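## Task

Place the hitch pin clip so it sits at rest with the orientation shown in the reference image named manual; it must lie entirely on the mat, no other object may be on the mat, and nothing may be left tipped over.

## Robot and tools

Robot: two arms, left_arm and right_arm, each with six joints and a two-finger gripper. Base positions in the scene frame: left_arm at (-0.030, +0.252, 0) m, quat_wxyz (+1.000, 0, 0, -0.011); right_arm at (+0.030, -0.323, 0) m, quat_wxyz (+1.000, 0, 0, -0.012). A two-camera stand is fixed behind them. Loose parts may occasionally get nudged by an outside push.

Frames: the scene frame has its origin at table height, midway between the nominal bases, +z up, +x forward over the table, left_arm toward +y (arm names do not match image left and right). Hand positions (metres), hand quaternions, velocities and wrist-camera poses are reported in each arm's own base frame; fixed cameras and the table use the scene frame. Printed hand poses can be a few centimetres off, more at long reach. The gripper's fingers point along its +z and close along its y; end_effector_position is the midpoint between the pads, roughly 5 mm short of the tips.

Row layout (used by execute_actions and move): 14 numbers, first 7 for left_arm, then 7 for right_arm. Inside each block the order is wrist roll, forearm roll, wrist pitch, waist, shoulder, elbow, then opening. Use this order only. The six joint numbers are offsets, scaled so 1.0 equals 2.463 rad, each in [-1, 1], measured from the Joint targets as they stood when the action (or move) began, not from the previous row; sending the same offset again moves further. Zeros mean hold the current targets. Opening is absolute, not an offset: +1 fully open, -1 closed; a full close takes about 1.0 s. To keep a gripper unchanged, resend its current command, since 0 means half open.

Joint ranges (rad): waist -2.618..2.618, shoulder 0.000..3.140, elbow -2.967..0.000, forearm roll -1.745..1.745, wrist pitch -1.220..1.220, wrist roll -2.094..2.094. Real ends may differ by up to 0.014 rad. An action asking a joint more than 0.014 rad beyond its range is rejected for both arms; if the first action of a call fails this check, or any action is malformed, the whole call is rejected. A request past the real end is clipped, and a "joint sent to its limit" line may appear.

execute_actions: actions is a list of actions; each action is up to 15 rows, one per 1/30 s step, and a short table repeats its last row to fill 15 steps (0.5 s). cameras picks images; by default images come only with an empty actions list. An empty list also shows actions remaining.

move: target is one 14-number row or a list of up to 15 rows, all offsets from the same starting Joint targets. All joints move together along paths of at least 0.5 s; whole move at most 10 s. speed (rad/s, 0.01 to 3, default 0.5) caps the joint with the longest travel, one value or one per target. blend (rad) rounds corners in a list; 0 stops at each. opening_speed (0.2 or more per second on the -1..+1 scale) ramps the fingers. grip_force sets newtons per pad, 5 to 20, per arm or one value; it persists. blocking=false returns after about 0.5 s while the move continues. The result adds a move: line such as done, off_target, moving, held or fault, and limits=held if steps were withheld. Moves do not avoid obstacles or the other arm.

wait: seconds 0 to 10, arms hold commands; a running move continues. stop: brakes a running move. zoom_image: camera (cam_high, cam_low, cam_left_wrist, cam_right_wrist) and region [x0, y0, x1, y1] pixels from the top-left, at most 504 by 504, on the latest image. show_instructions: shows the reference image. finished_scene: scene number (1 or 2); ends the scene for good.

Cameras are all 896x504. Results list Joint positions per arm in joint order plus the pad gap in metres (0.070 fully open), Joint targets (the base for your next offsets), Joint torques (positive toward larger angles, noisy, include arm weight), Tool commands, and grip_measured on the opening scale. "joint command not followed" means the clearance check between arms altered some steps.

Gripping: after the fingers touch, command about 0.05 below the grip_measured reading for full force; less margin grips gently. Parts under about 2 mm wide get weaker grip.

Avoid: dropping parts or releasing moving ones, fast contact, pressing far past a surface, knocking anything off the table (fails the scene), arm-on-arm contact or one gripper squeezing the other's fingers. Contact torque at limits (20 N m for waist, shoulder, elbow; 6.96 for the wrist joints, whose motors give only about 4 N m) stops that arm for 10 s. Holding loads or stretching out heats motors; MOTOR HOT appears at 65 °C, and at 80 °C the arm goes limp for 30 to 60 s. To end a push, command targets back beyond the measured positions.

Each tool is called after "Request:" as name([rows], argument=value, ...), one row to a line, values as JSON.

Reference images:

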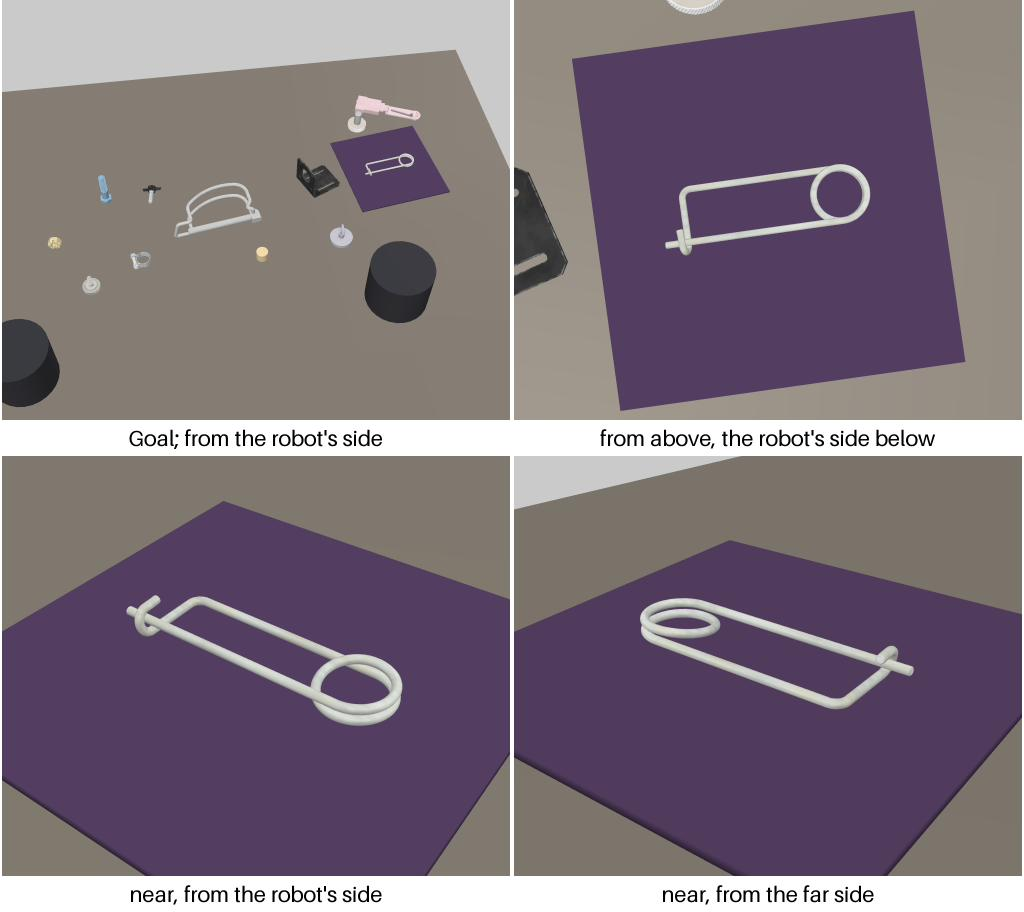

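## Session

Request:
execute_actions(actions=[], cameras=["all"])

Request:
show_instructions()

Scene clock: 0.00 s.
left_arm: end_effector_position=(+0.1313, +0.1427, +0.1224) grip_measured=+0.99 end_effector_quat_wxyz=(+0.165, -0.586, +0.792, +0.048) | right_arm: end_effector_position=(+0.2532, +0.2151, +0.2893) grip_measured=+0.98 end_effector_quat_wxyz=(+0.355, -0.011, +0.923, +0.147)
Joint names: [wrist roll, forearm roll, wrist pitch, waist, shoulder, elbow]
Joint positions: left_arm=[-0.532 0.062 0.957 0.769 0.97 -0.609 0.07] | right_arm=[1.05 -0.458 1 0.955 1.222 -1.223 0.069]
Joint torques (N m): no reading
Joint targets: left_arm=[-0.532 0.062 0.957 0.769 0.970 -0.609] | right_arm=[1.050 -0.458 1.000 0.955 1.222 -1.223]
Tool commands: left_gripper/opening=+1.0 right_gripper/opening=+1.0

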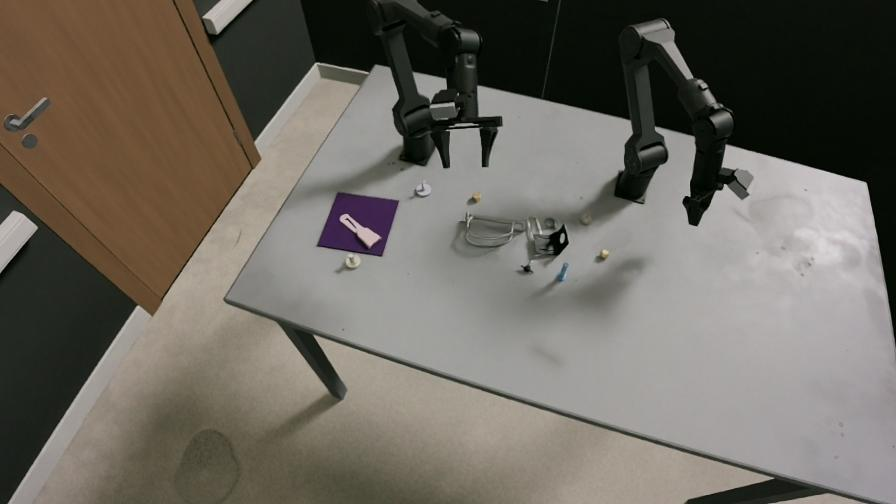

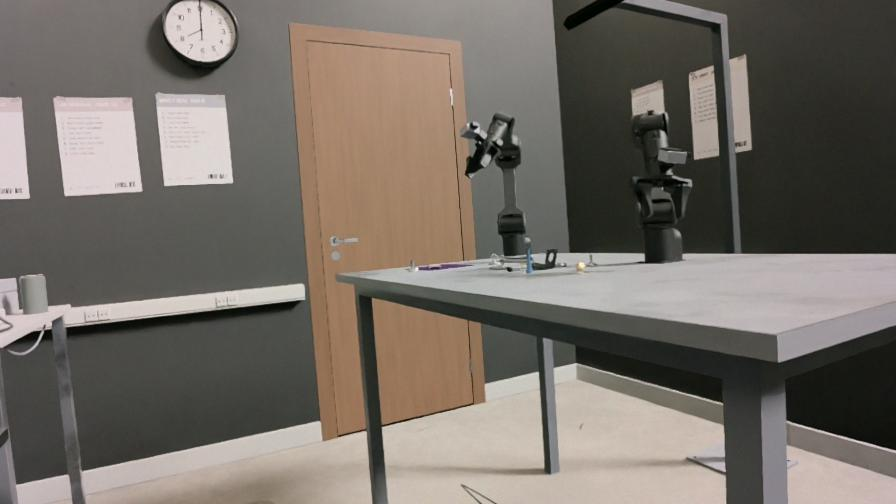

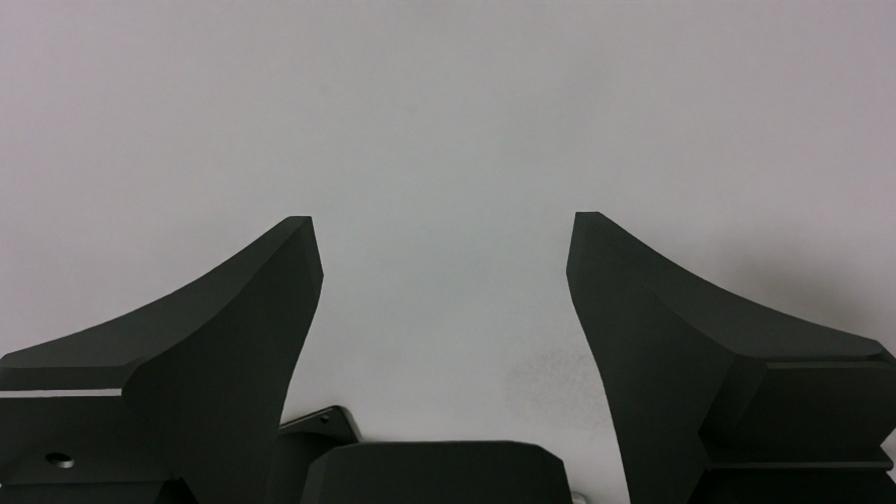

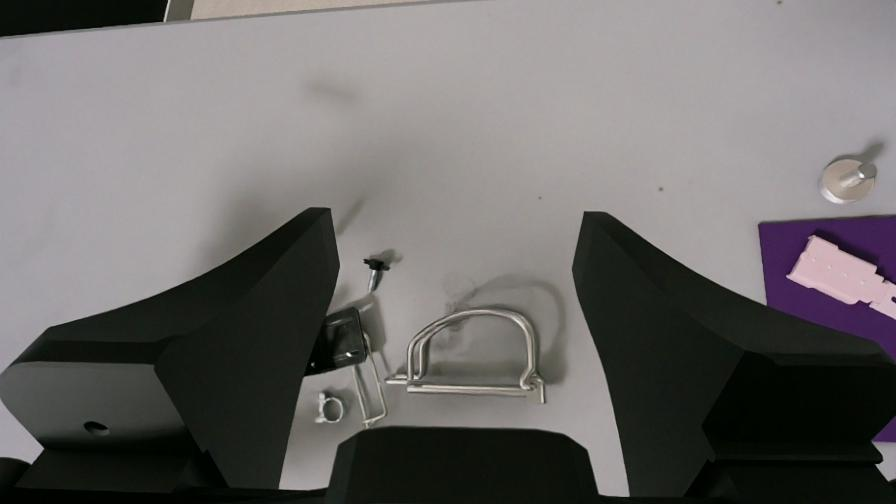

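Reference images for this scene: manual.

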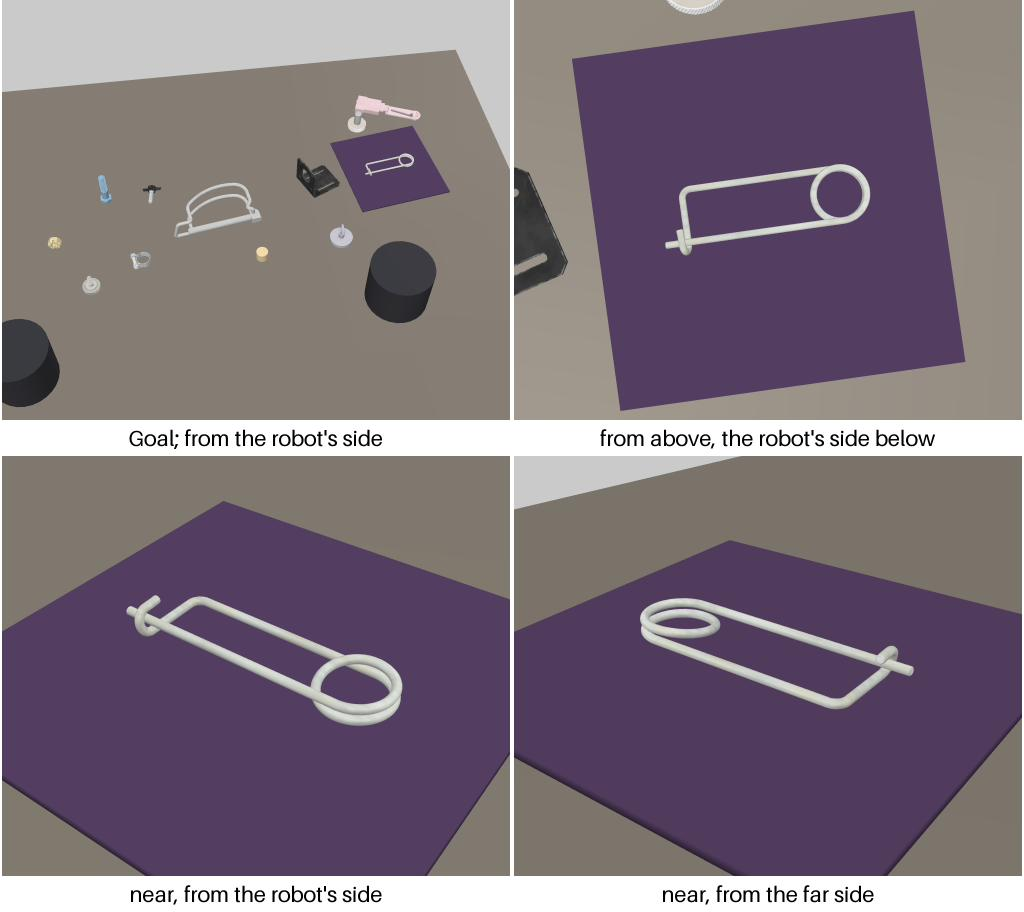

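Request:
zoom_image(camera="cam_high", region=[500, 190, 620, 290])

Request:
zoom_image(camera="cam_right_wrist", region=[290, 240, 560, 450])

Request:
zoom_image(camera="cam_high", region=[310, 170, 440, 280])

Scaled by 4.200 from the camera's 896x504 image, which has a finer 1280x720 frame.

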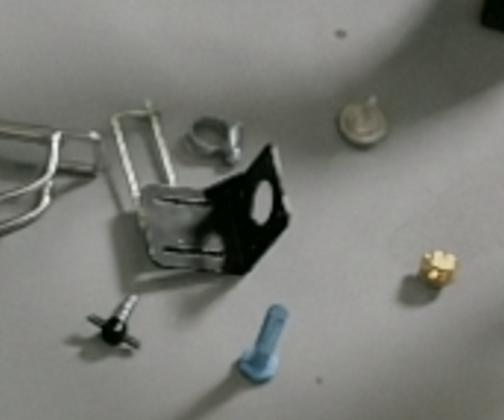

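Scaled by 1.867 from the camera's 896x504 image, which has a finer 1280x720 frame.

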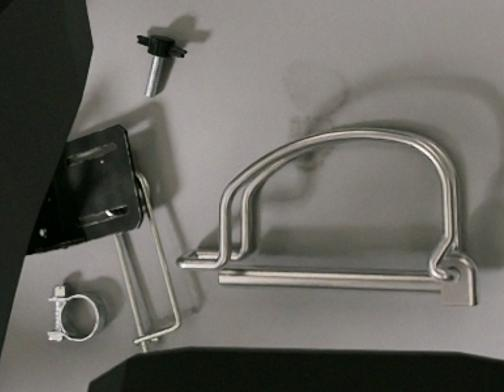

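Scaled by 3.877 from the camera's 896x504 image, which has a finer 1280x720 frame.

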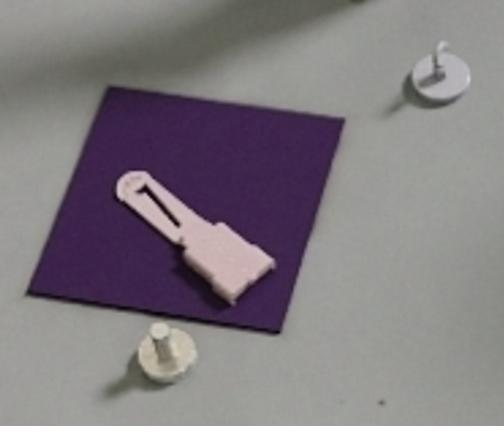

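Request:
move(target=[0.2160,-0.0252,-0.2043,-0.5135,-0.0003,0.0238,1, -0.4263,0.1860,-0.1888,-0.4551,-0.1587,0.2962,1], speed=1.0, cameras=["cam_left_wrist","cam_right_wrist"])

Scene clock: 136.43 s.
left_arm: end_effector_position=(+0.2402, -0.1302, +0.1600) grip_measured=+0.99 end_effector_quat_wxyz=(+0.371, +0.227, +0.895, -0.094) | right_arm: end_effector_position=(+0.2398, -0.0401, +0.1596) grip_measured=+0.98 end_effector_quat_wxyz=(+0.381, +0.076, +0.921, -0.032)
Joint names: [wrist roll, forearm roll, wrist pitch, waist, shoulder, elbow]
Joint positions: left_arm=[0.001 0 0.453 -0.497 0.97 -0.551 0.07] | right_arm=[0 0 0.535 -0.166 0.831 -0.492 0.069]
Joint torques (N m): left_arm=[-0.06 0.05 -0.77 0.06 -2.13 -2.77] | right_arm=[0.06 -0.17 -0.59 0.88 0.77 -4.27]
Joint targets: left_arm=[0.000 0.000 0.454 -0.496 0.969 -0.550] | right_arm=[0.000 0.000 0.535 -0.166 0.831 -0.493]
move: done
Images, in order (width x height): cam_left_wrist 896x504, cam_right_wrist 896x504.

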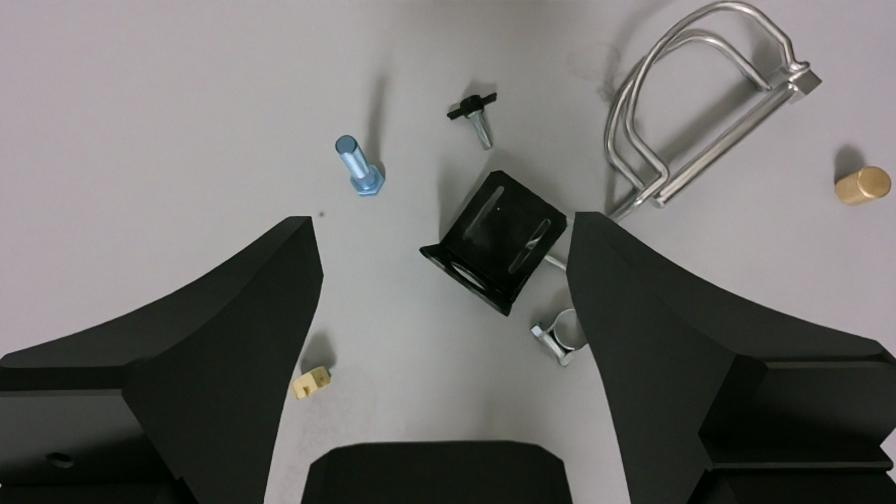

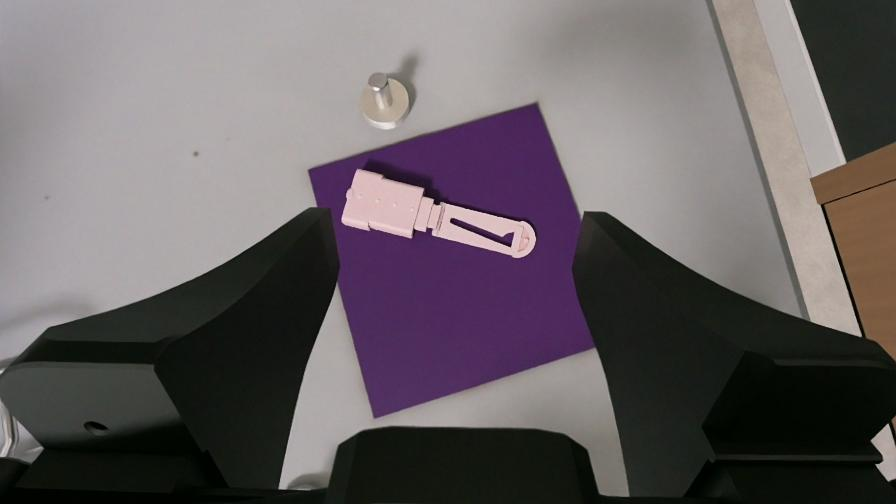

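Request:
zoom_image(camera="cam_left_wrist", region=[400, 150, 620, 380])

Request:
zoom_image(camera="cam_right_wrist", region=[320, 140, 560, 280])

Scaled by 2.191 from the camera's 896x504 image, which has a finer 1280x720 frame.

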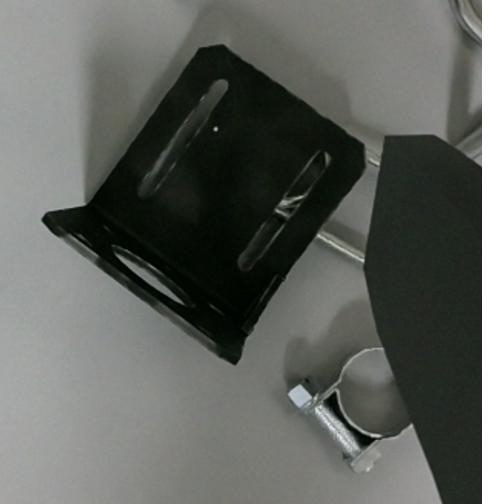

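Scaled by 2.100 from the camera's 896x504 image, which has a finer 1280x720 frame.

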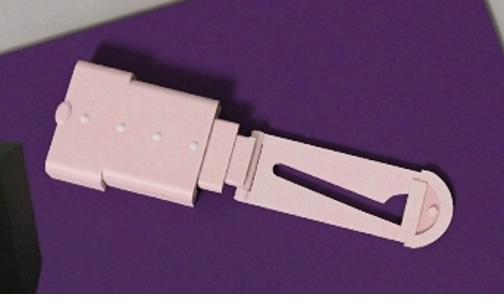

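Request:
move(target=[-0.3841,0,0.2661,-0.0126,0.2588,-0.2061,0.3, -0.4811,0,0.2241,0.0539,0.3473,-0.2526,0.5], speed=0.9, cameras=["cam_left_wrist","cam_right_wrist"])

Request:
zoom_image(camera="cam_left_wrist", region=[320, 100, 600, 340])

Scene clock: 255.57 s.
left_arm: end_effector_position=(+0.2447, -0.1421, +0.0899) grip_measured=+0.30 end_effector_quat_wxyz=(+0.000, -0.209, +0.978, +0.000) | right_arm: end_effector_position=(+0.3030, -0.0100, +0.0799) grip_measured=+0.50 end_effector_quat_wxyz=(+0.000, -0.545, +0.839, +0.000)
Joint names: [wrist roll, forearm roll, wrist pitch, waist, shoulder, elbow]
Joint positions: left_arm=[-0.946 0 1.11 -0.526 1.608 -1.058 0.045] | right_arm=[-1.185 0 1.087 -0.033 1.687 -1.116 0.053]
Joint torques (N m): left_arm=[0.14 0.15 -0.12 -0.89 -6.11 -2.58] | right_arm=[0.02 0.01 -0.01 0.39 -5.01 -2.61]
Joint targets: left_arm=[-0.946 0.000 1.109 -0.527 1.606 -1.058] | right_arm=[-1.185 0.000 1.087 -0.033 1.687 -1.116]
move: done
Images, in order (width x height): cam_left_wrist 896x504, cam_right_wrist 896x504.

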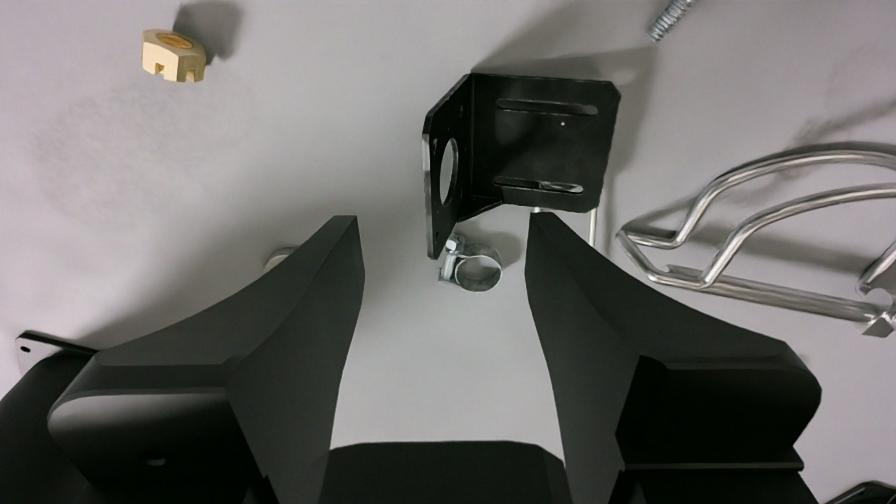

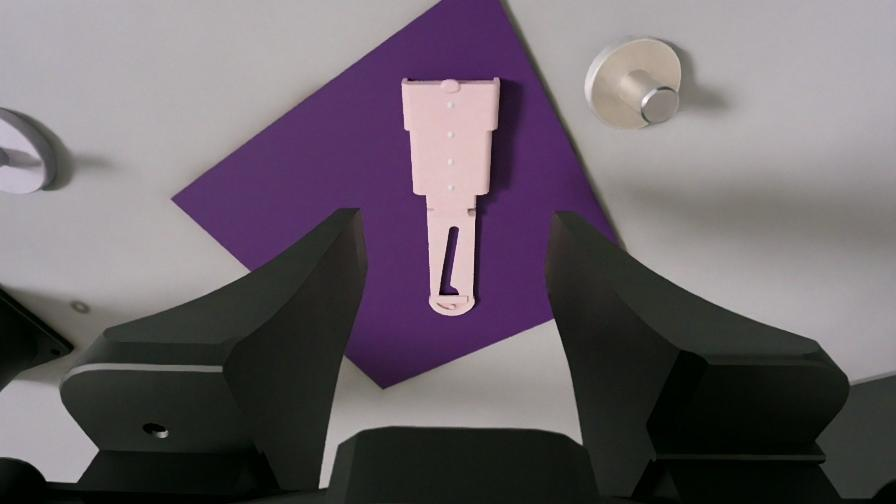

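Scaled by 1.800 from the camera's 896x504 image, which has a finer 1280x720 frame.

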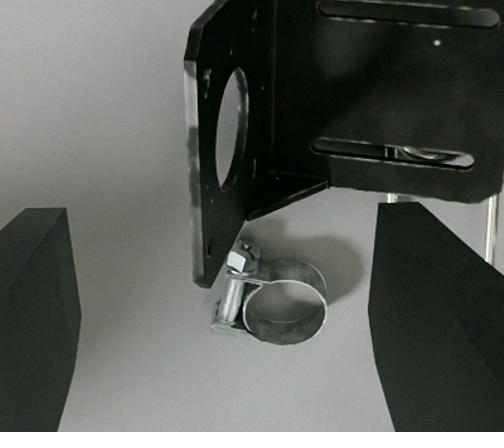

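Request:
move([
  [0.2609,-0.2060,-0.1549,0.1260,-0.0925,0.1675,0.3, -0.0035,0,-0.0300,-0.0035,0.0120,0.0160,0.5],
  [0.3161,-0.2729,-0.2438,0.0948,-0.0238,0.1903,-1, -0.0035,0,-0.1103,-0.0035,0.0482,0.0621,-0.25],
], speed=[0.7,0.3], blend=[0.02,0], opening_speed=1.5, grip_force=[18,12], cameras=["cam_left_wrist","cam_right_wrist"])

Scene clock: 374.80 s.
left_arm: end_effector_position=(+0.2391, -0.1426, +0.0256) grip_measured=-0.96 end_effector_quat_wxyz=(+0.045, -0.212, +0.955, -0.203) | right_arm: end_effector_position=(+0.3004, -0.0123, +0.0108) grip_measured=-0.08 end_effector_quat_wxyz=(+0.000, -0.545, +0.839, +0.000)
Joint names: [wrist roll, forearm roll, wrist pitch, waist, shoulder, elbow]
Joint positions: left_arm=[-0.167 -0.673 0.508 -0.294 1.548 -0.588 0.002] | right_arm=[-1.193 0 0.814 -0.041 1.806 -0.962 0.032]
Joint torques (N m): left_arm=[-0.04 -0.25 -0.13 0.02 -4.87 -3.06] | right_arm=[0.01 0.08 0.16 0.05 -5.24 -2.96]
Joint targets: left_arm=[-0.167 -0.672 0.508 -0.293 1.548 -0.589] | right_arm=[-1.194 0.000 0.815 -0.041 1.805 -0.963]
grip_force (N): 18, 12
move: done
Images, in order (width x height): cam_left_wrist 896x504, cam_right_wrist 896x504.

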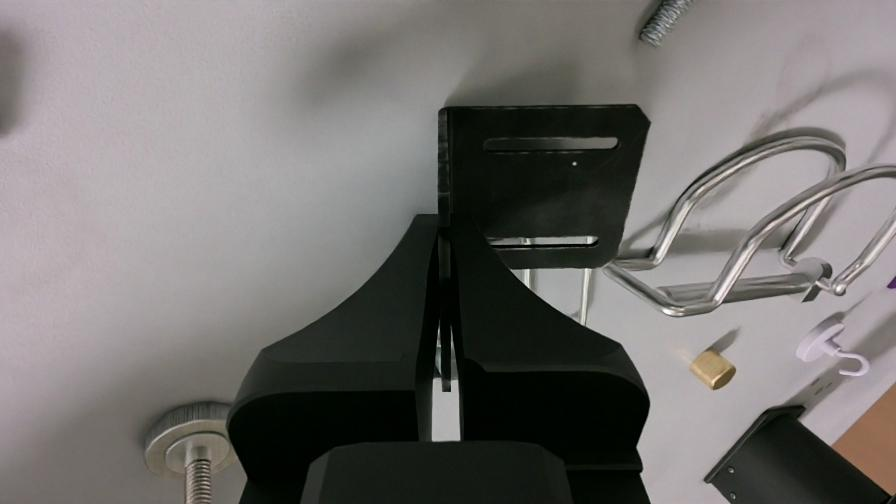

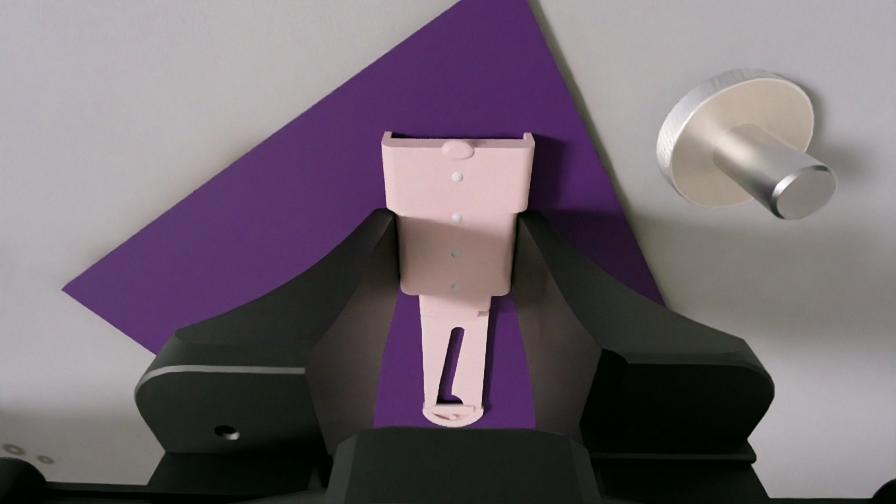

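Request:
move([
  [-0.0554,0.0668,0.0891,0.0310,-0.0690,-0.0229,-1, 0,0,0.0778,0,-0.0388,-0.0385,-0.25],
  [0.0465,0.1370,0.2224,0.2097,0.0656,-0.2266,-1, 0.1968,0,0.0942,0.1963,0.0023,-0.0961,-0.25],
  [0.0891,0.1118,0.1317,0.2097,0.1095,-0.1735,0.0, 0.1968,0,0.0192,0.1963,0.0385,-0.0573,0.4],
], speed=[0.35,0.6,0.2], blend=[0.03,0.03,0], opening_speed=1.0, grip_force=[18,12], cameras=["cam_left_wrist","cam_right_wrist"])

Scene clock: 407.60 s.
left_arm: end_effector_position=(+0.3299, +0.0098, +0.0275) grip_measured=+0.00 end_effector_quat_wxyz=(+0.032, -0.214, +0.966, -0.144) | right_arm: end_effector_position=(+0.3000, +0.1420, +0.0089) grip_measured=+0.40 end_effector_quat_wxyz=(-0.001, -0.545, +0.839, +0.000)
Joint names: [wrist roll, forearm roll, wrist pitch, waist, shoulder, elbow]
Joint positions: left_arm=[0.053 -0.397 0.832 0.223 1.818 -1.016 0.035] | right_arm=[-0.71 -0.001 0.862 0.442 1.901 -1.103 0.049]
Joint torques (N m): left_arm=[-0.06 -0.19 -0.02 -0.53 -7.19 -3.32] | right_arm=[0.15 -0.1 0.15 0.19 -5.97 -3.08]
Joint targets: left_arm=[0.052 -0.397 0.833 0.223 1.817 -1.016] | right_arm=[-0.709 0.000 0.862 0.442 1.900 -1.104]
grip_force (N): 18, 12
move: done
Images, in order (width x height): cam_left_wrist 896x504, cam_right_wrist 896x504.

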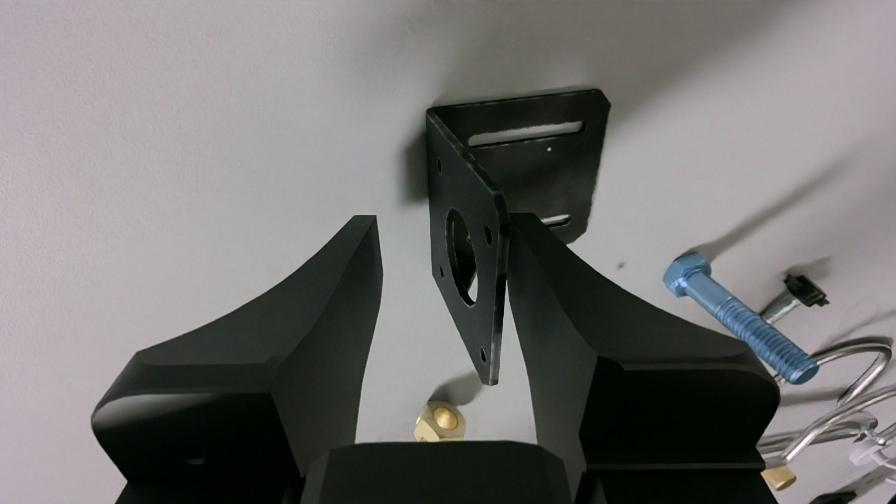

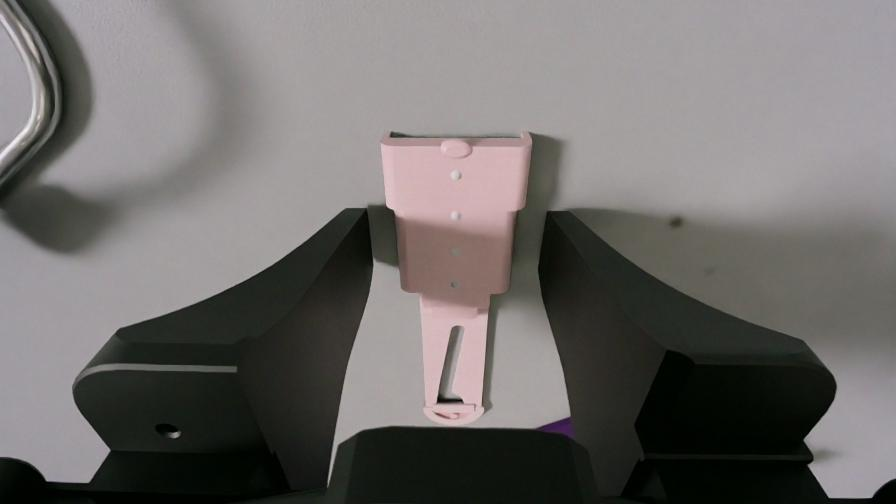

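Request:
move([
  [0,0,0,0,0,0,0.4, 0,0,0,0,0,0,0.4],
  [-0.0424,0.0253,0.0904,0,-0.0436,-0.0532,0.4, 0,0,0.0751,0,-0.0363,-0.0388,0.4],
  [-0.0211,0.1612,0.1449,0.1531,-0.1851,0.0491,0.4, 0.4089,-0.1210,0.0235,0.1888,-0.1218,-0.0309,0.4],
  [-0.0211,0.1612,0.1449,0.1531,-0.1851,0.0491,0.4, 0.8178,-0.2416,-0.0251,0.3771,-0.0469,-0.0240,0.4],
], speed=[0.2,0.3,0.9,0.9], blend=[0,0.03,0.1,0], opening_speed=1.0, cameras=["cam_right_wrist","cam_high"])

Request:
zoom_image(camera="cam_right_wrist", region=[330, 60, 600, 400])

Scene clock: 586.50 s.
left_arm: end_effector_position=(+0.1819, +0.1246, +0.1132) grip_measured=+0.40 end_effector_quat_wxyz=(+0.001, -0.296, +0.955, +0.000) | right_arm: end_effector_position=(+0.1647, +0.3649, +0.0898) grip_measured=+0.40 end_effector_quat_wxyz=(+0.253, -0.210, +0.943, +0.055)
Joint names: [wrist roll, forearm roll, wrist pitch, waist, shoulder, elbow]
Joint positions: left_arm=[0 0 1.19 0.6 1.361 -0.895 0.049] | right_arm=[1.305 -0.595 0.801 1.372 1.785 -1.163 0.049]
Joint torques (N m): left_arm=[0.05 -0.04 -0.15 -0.96 -2.42 -3.78] | right_arm=[0.09 -0.58 0.01 -0.06 -5.37 -2.53]
Joint targets: left_arm=[0.000 0.000 1.190 0.600 1.362 -0.895] | right_arm=[1.305 -0.595 0.800 1.371 1.785 -1.163]
grip_force (N): 18, 12
move: done
Images, in order (width x height): cam_high 896x504, cam_right_wrist 896x504.

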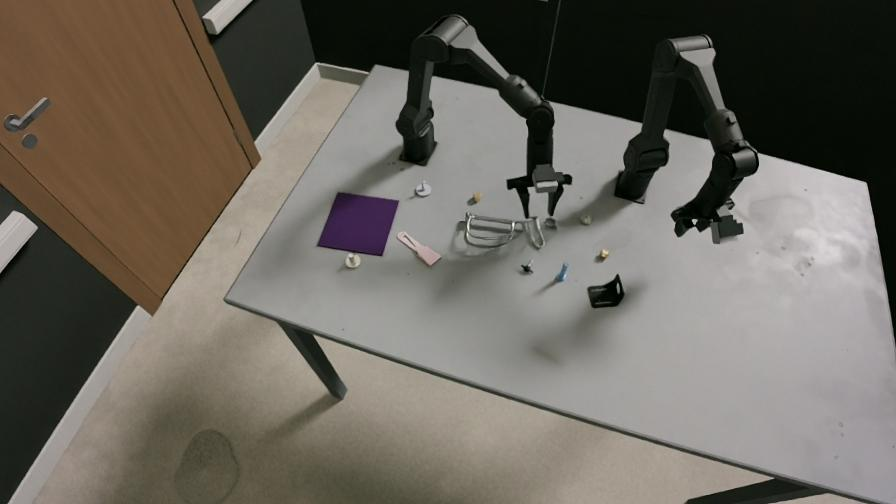

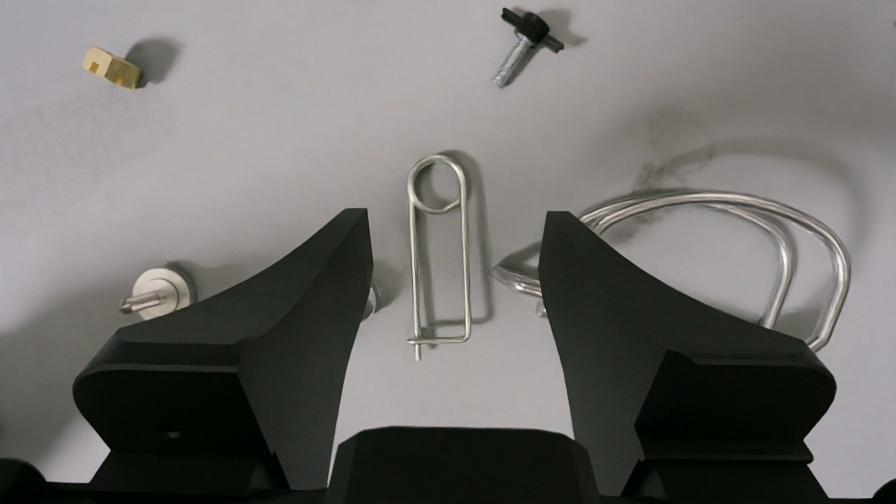

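Scaled by 1.482 from the camera's 896x504 image, which has a finer 1280x720 frame.

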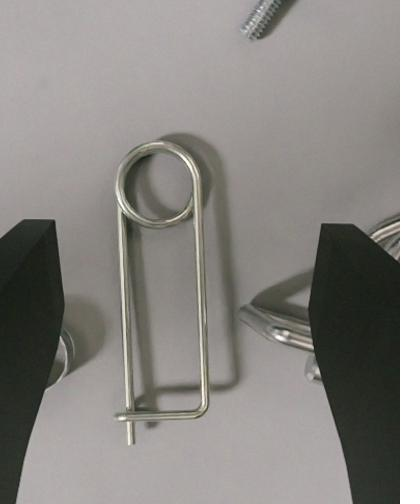

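Request:
move(target=[0,0,0,0,0,0,0.4, -0.1820,0.1800,0.0539,-0.0484,0.0878,-0.0945,-0.6], speed=0.6, cameras=["cam_right_wrist"])

Request:
zoom_image(camera="cam_right_wrist", region=[350, 80, 560, 320])

Scene clock: 667.90 s.
left_arm: end_effector_position=(+0.1819, +0.1246, +0.1132) grip_measured=+0.40 end_effector_quat_wxyz=(+0.001, -0.296, +0.955, +0.000) | right_arm: end_effector_position=(+0.1540, +0.3799, +0.0397) grip_measured=-0.60 end_effector_quat_wxyz=(+0.084, -0.236, +0.968, +0.020)
Joint names: [wrist roll, forearm roll, wrist pitch, waist, shoulder, elbow]
Joint positions: left_arm=[0 0 1.19 0.6 1.361 -0.895 0.049] | right_arm=[0.857 -0.152 0.933 1.251 2.002 -1.396 0.014]
Joint torques (N m): left_arm=[-0.06 0.14 -0.13 -0.95 -2.43 -3.77] | right_arm=[0.09 -0.39 -0.07 0.79 -6.95 -2.53]
Joint targets: left_arm=[0.000 0.000 1.190 0.600 1.362 -0.895] | right_arm=[0.857 -0.152 0.933 1.252 2.001 -1.396]
grip_force (N): 18, 12
move: done
Images, in order (width x height): cam_right_wrist 896x504.

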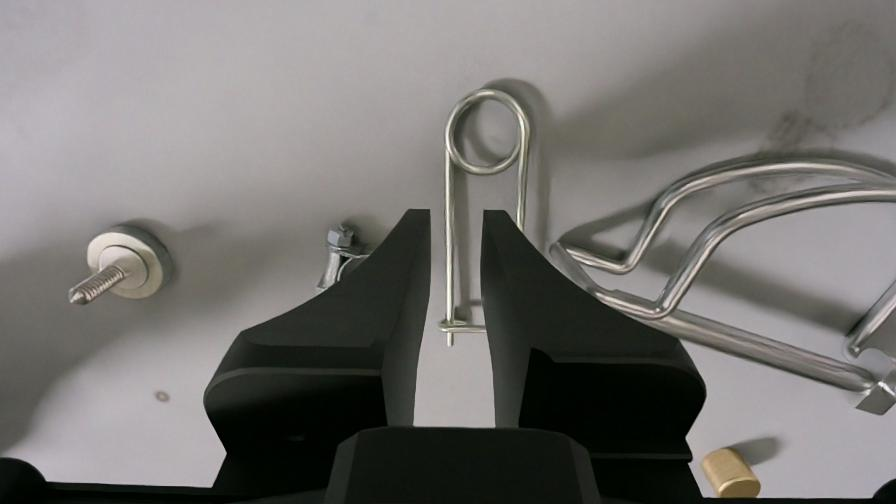

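Scaled by 2.100 from the camera's 896x504 image, which has a finer 1280x720 frame.

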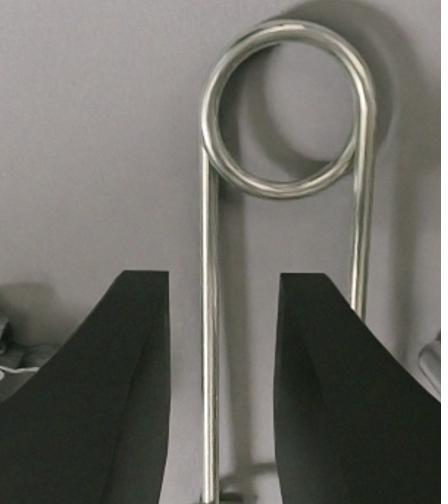

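Request:
move([
  [0,0,0,0,0,0,0.4, 0.0091,-0.0057,-0.0441,0,0.0222,0.0225,-1.0],
  [0,0,0,0,0,0,0.4, -0.0026,0.0016,0.0135,0,-0.0057,-0.0079,-1.0],
], speed=[0.15,0.15], opening_speed=0.6, grip_force=[18,8], cameras=["cam_right_wrist"])

Request:
zoom_image(camera="cam_right_wrist", region=[350, 120, 560, 400])

Scene clock: 688.80 s.
left_arm: end_effector_position=(+0.1819, +0.1246, +0.1132) grip_measured=+0.40 end_effector_quat_wxyz=(+0.001, -0.296, +0.955, +0.000) | right_arm: end_effector_position=(+0.1539, +0.3799, +0.0503) grip_measured=-1.00 end_effector_quat_wxyz=(+0.085, -0.236, +0.968, +0.020)
Joint names: [wrist roll, forearm roll, wrist pitch, waist, shoulder, elbow]
Joint positions: left_arm=[0 0 1.19 0.6 1.361 -0.895 0.049] | right_arm=[0.85 -0.148 0.967 1.252 1.986 -1.416 0]
Joint torques (N m): left_arm=[-0.06 0.14 -0.12 -0.95 -2.42 -3.77] | right_arm=[0.06 -0.12 -0.13 0.83 -5.87 -2.64]
Joint targets: left_arm=[0.000 0.000 1.190 0.600 1.362 -0.895] | right_arm=[0.850 -0.148 0.966 1.252 1.987 -1.415]
grip_force (N): 18, 8
move: done
Images, in order (width x height): cam_right_wrist 896x504.

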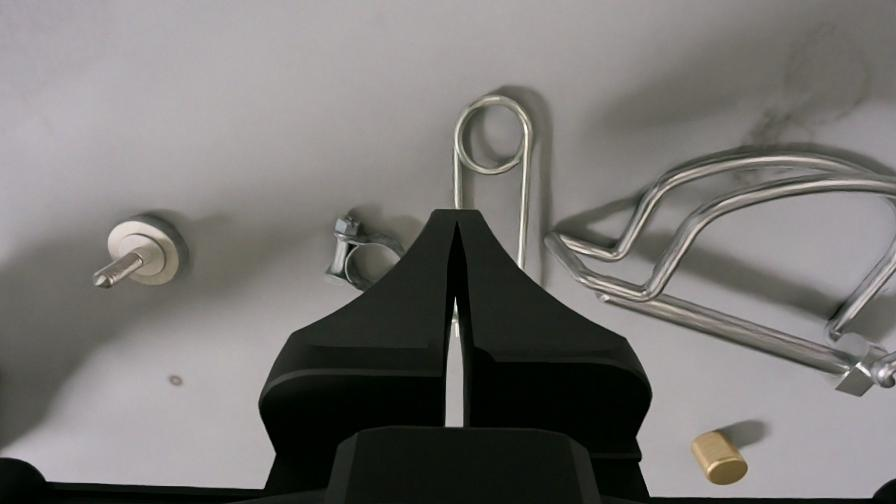

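Scaled by 1.800 from the camera's 896x504 image, which has a finer 1280x720 frame.

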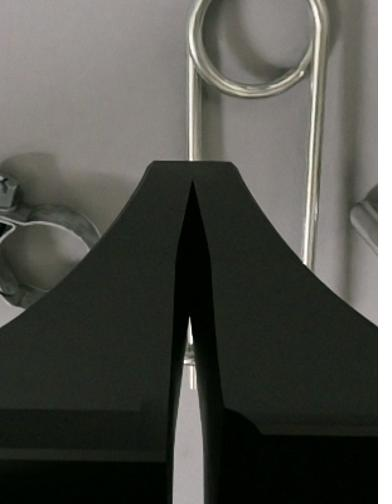

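Request:
move([
  [0,0,0,0,0,0,0.4, 0,0,0,0,0,0,-0.6],
  [0,0,0,0,0,0,0.4, -0.0106,-0.0013,-0.0331,-0.0157,-0.0220,0.0533,-0.6],
  [0,0,0,0,0,0,0.4, -0.0009,-0.0079,-0.0779,-0.0157,0.0015,0.0752,-1.0],
  [0,0,0,0,0,0,0.4, -0.0147,0.0012,-0.0119,-0.0157,-0.0312,0.0411,-1.0],
], speed=[0.2,0.3,0.15,0.15], blend=[0,0.01,0,0], opening_speed=0.6, grip_force=[18,8], cameras=["cam_right_wrist"])

Request:
zoom_image(camera="cam_right_wrist", region=[350, 120, 560, 400])

Scene clock: 776.10 s.
left_arm: end_effector_position=(+0.1819, +0.1246, +0.1132) grip_measured=+0.40 end_effector_quat_wxyz=(+0.001, -0.296, +0.955, +0.000) | right_arm: end_effector_position=(+0.1604, +0.3548, +0.0554) grip_measured=-0.93 end_effector_quat_wxyz=(+0.085, -0.235, +0.968, +0.021)
Joint names: [wrist roll, forearm roll, wrist pitch, waist, shoulder, elbow]
Joint positions: left_arm=[0 0 1.19 0.6 1.361 -0.895 0.049] | right_arm=[0.814 -0.145 0.938 1.213 1.909 -1.315 0.002]
Joint torques (N m): left_arm=[-0.06 0.14 -0.11 -0.95 -2.43 -3.76] | right_arm=[0.06 -0.12 -0.21 0.83 -5.72 -2.74]
Joint targets: left_arm=[0.000 0.000 1.190 0.600 1.362 -0.895] | right_arm=[0.814 -0.145 0.937 1.213 1.910 -1.314]
grip_force (N): 18, 8
move: done
Images, in order (width x height): cam_right_wrist 896x504.

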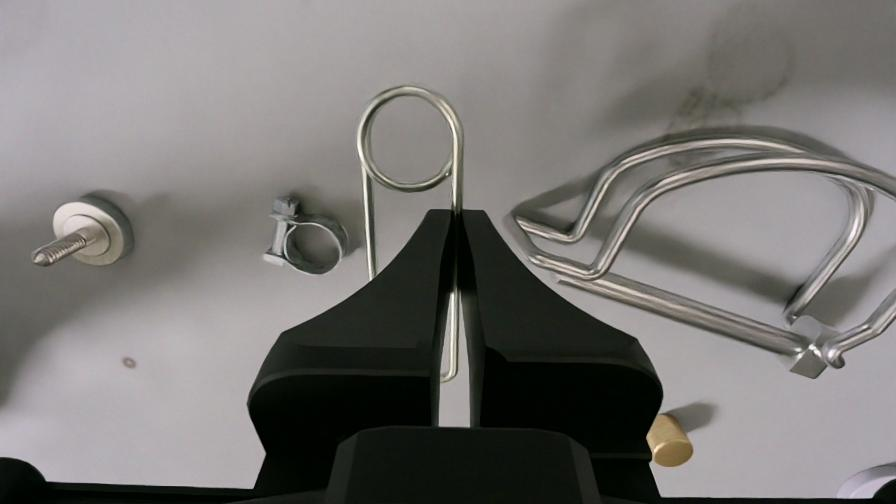

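Scaled by 1.800 from the camera's 896x504 image, which has a finer 1280x720 frame.

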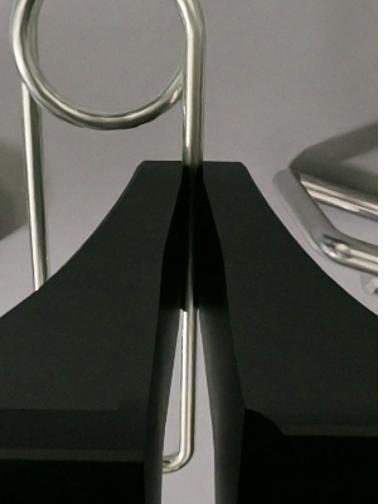

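Request:
move([
  [0,0,-0.6149,-0.5845,-0.0965,0.2868,-1.0, 0,0,0,0,0,0,-1.0],
  [0,0,-0.7411,-0.5845,-0.0065,0.3229,-1.0, 0,0,0,0,0,0,-1.0],
], speed=[0.8,0.3], blend=[0.03,0], grip_force=[18,8], cameras=["cam_left_wrist","cam_right_wrist","cam_low"])

Request:
zoom_image(camera="cam_left_wrist", region=[300, 80, 600, 330])

Scene clock: 1024.50 s.
left_arm: end_effector_position=(+0.2694, -0.0867, +0.0870) grip_measured=-1.00 end_effector_quat_wxyz=(+0.323, +0.147, +0.933, -0.051) | right_arm: end_effector_position=(+0.1605, +0.3550, +0.0554) grip_measured=-0.93 end_effector_quat_wxyz=(+0.085, -0.235, +0.968, +0.021)
Joint names: [wrist roll, forearm roll, wrist pitch, waist, shoulder, elbow]
Joint positions: left_arm=[0 0 0.229 -0.312 1.21 -0.448 0] | right_arm=[0.814 -0.145 0.937 1.213 1.909 -1.315 0.002]
Joint torques (N m): left_arm=[-0.03 0.02 -0.87 -1.01 -1.42 -2.86] | right_arm=[0.16 -0.38 -0.16 0.8 -5.34 -2.32]
Joint targets: left_arm=[0.000 0.000 0.229 -0.313 1.211 -0.447] | right_arm=[0.814 -0.145 0.937 1.213 1.910 -1.314]
grip_force (N): 18, 8
move: held (left_arm; a check stopped the path); path passed 0 of 2 targets; limits=held; left_arm: the wrist pitch is farthest, 0.865 rad from its target
joint command not followed: on one or more control steps a check withheld the commanded joint targets of the left arm, and it was not sent them on those steps.
cause: the commanded joint targets, or the way to them, would bring a part of the robot too close to another arm (a part of this arm just beyond the wrist roll and a part of the right arm just beyond the wrist roll, 20 mm apart when this arm was first held).
Images, in order (width x height): cam_low 896x504, cam_left_wrist 896x504, cam_right_wrist 896x504.

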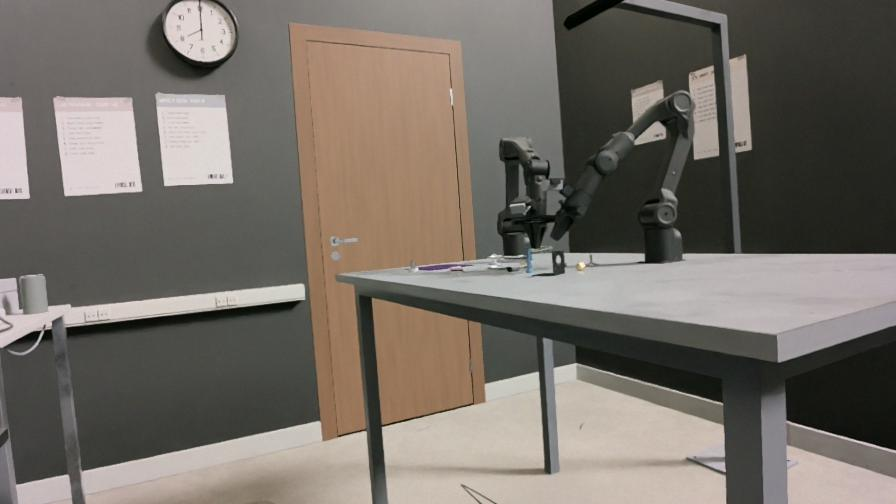

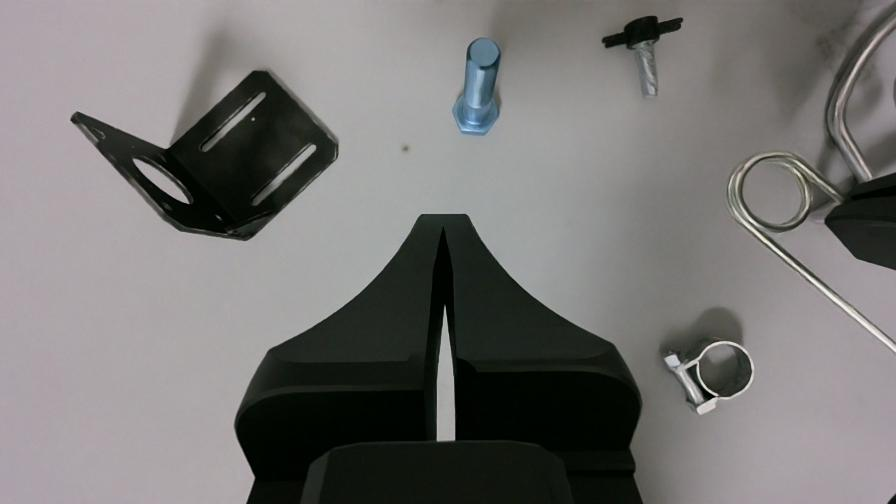

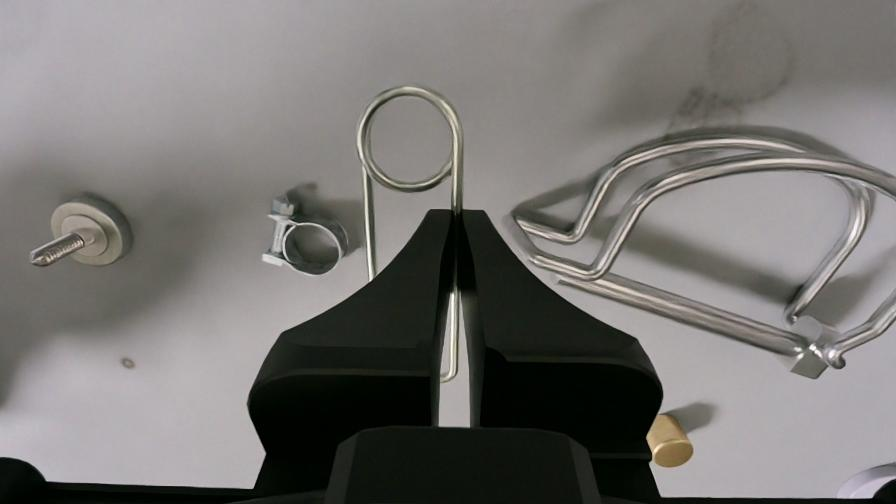

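Scaled by 1.680 from the camera's 896x504 image, which has a finer 1280x720 frame.

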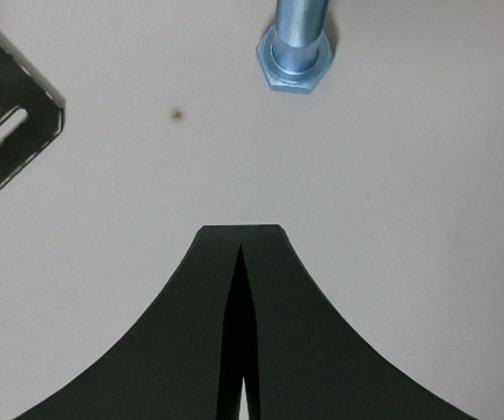

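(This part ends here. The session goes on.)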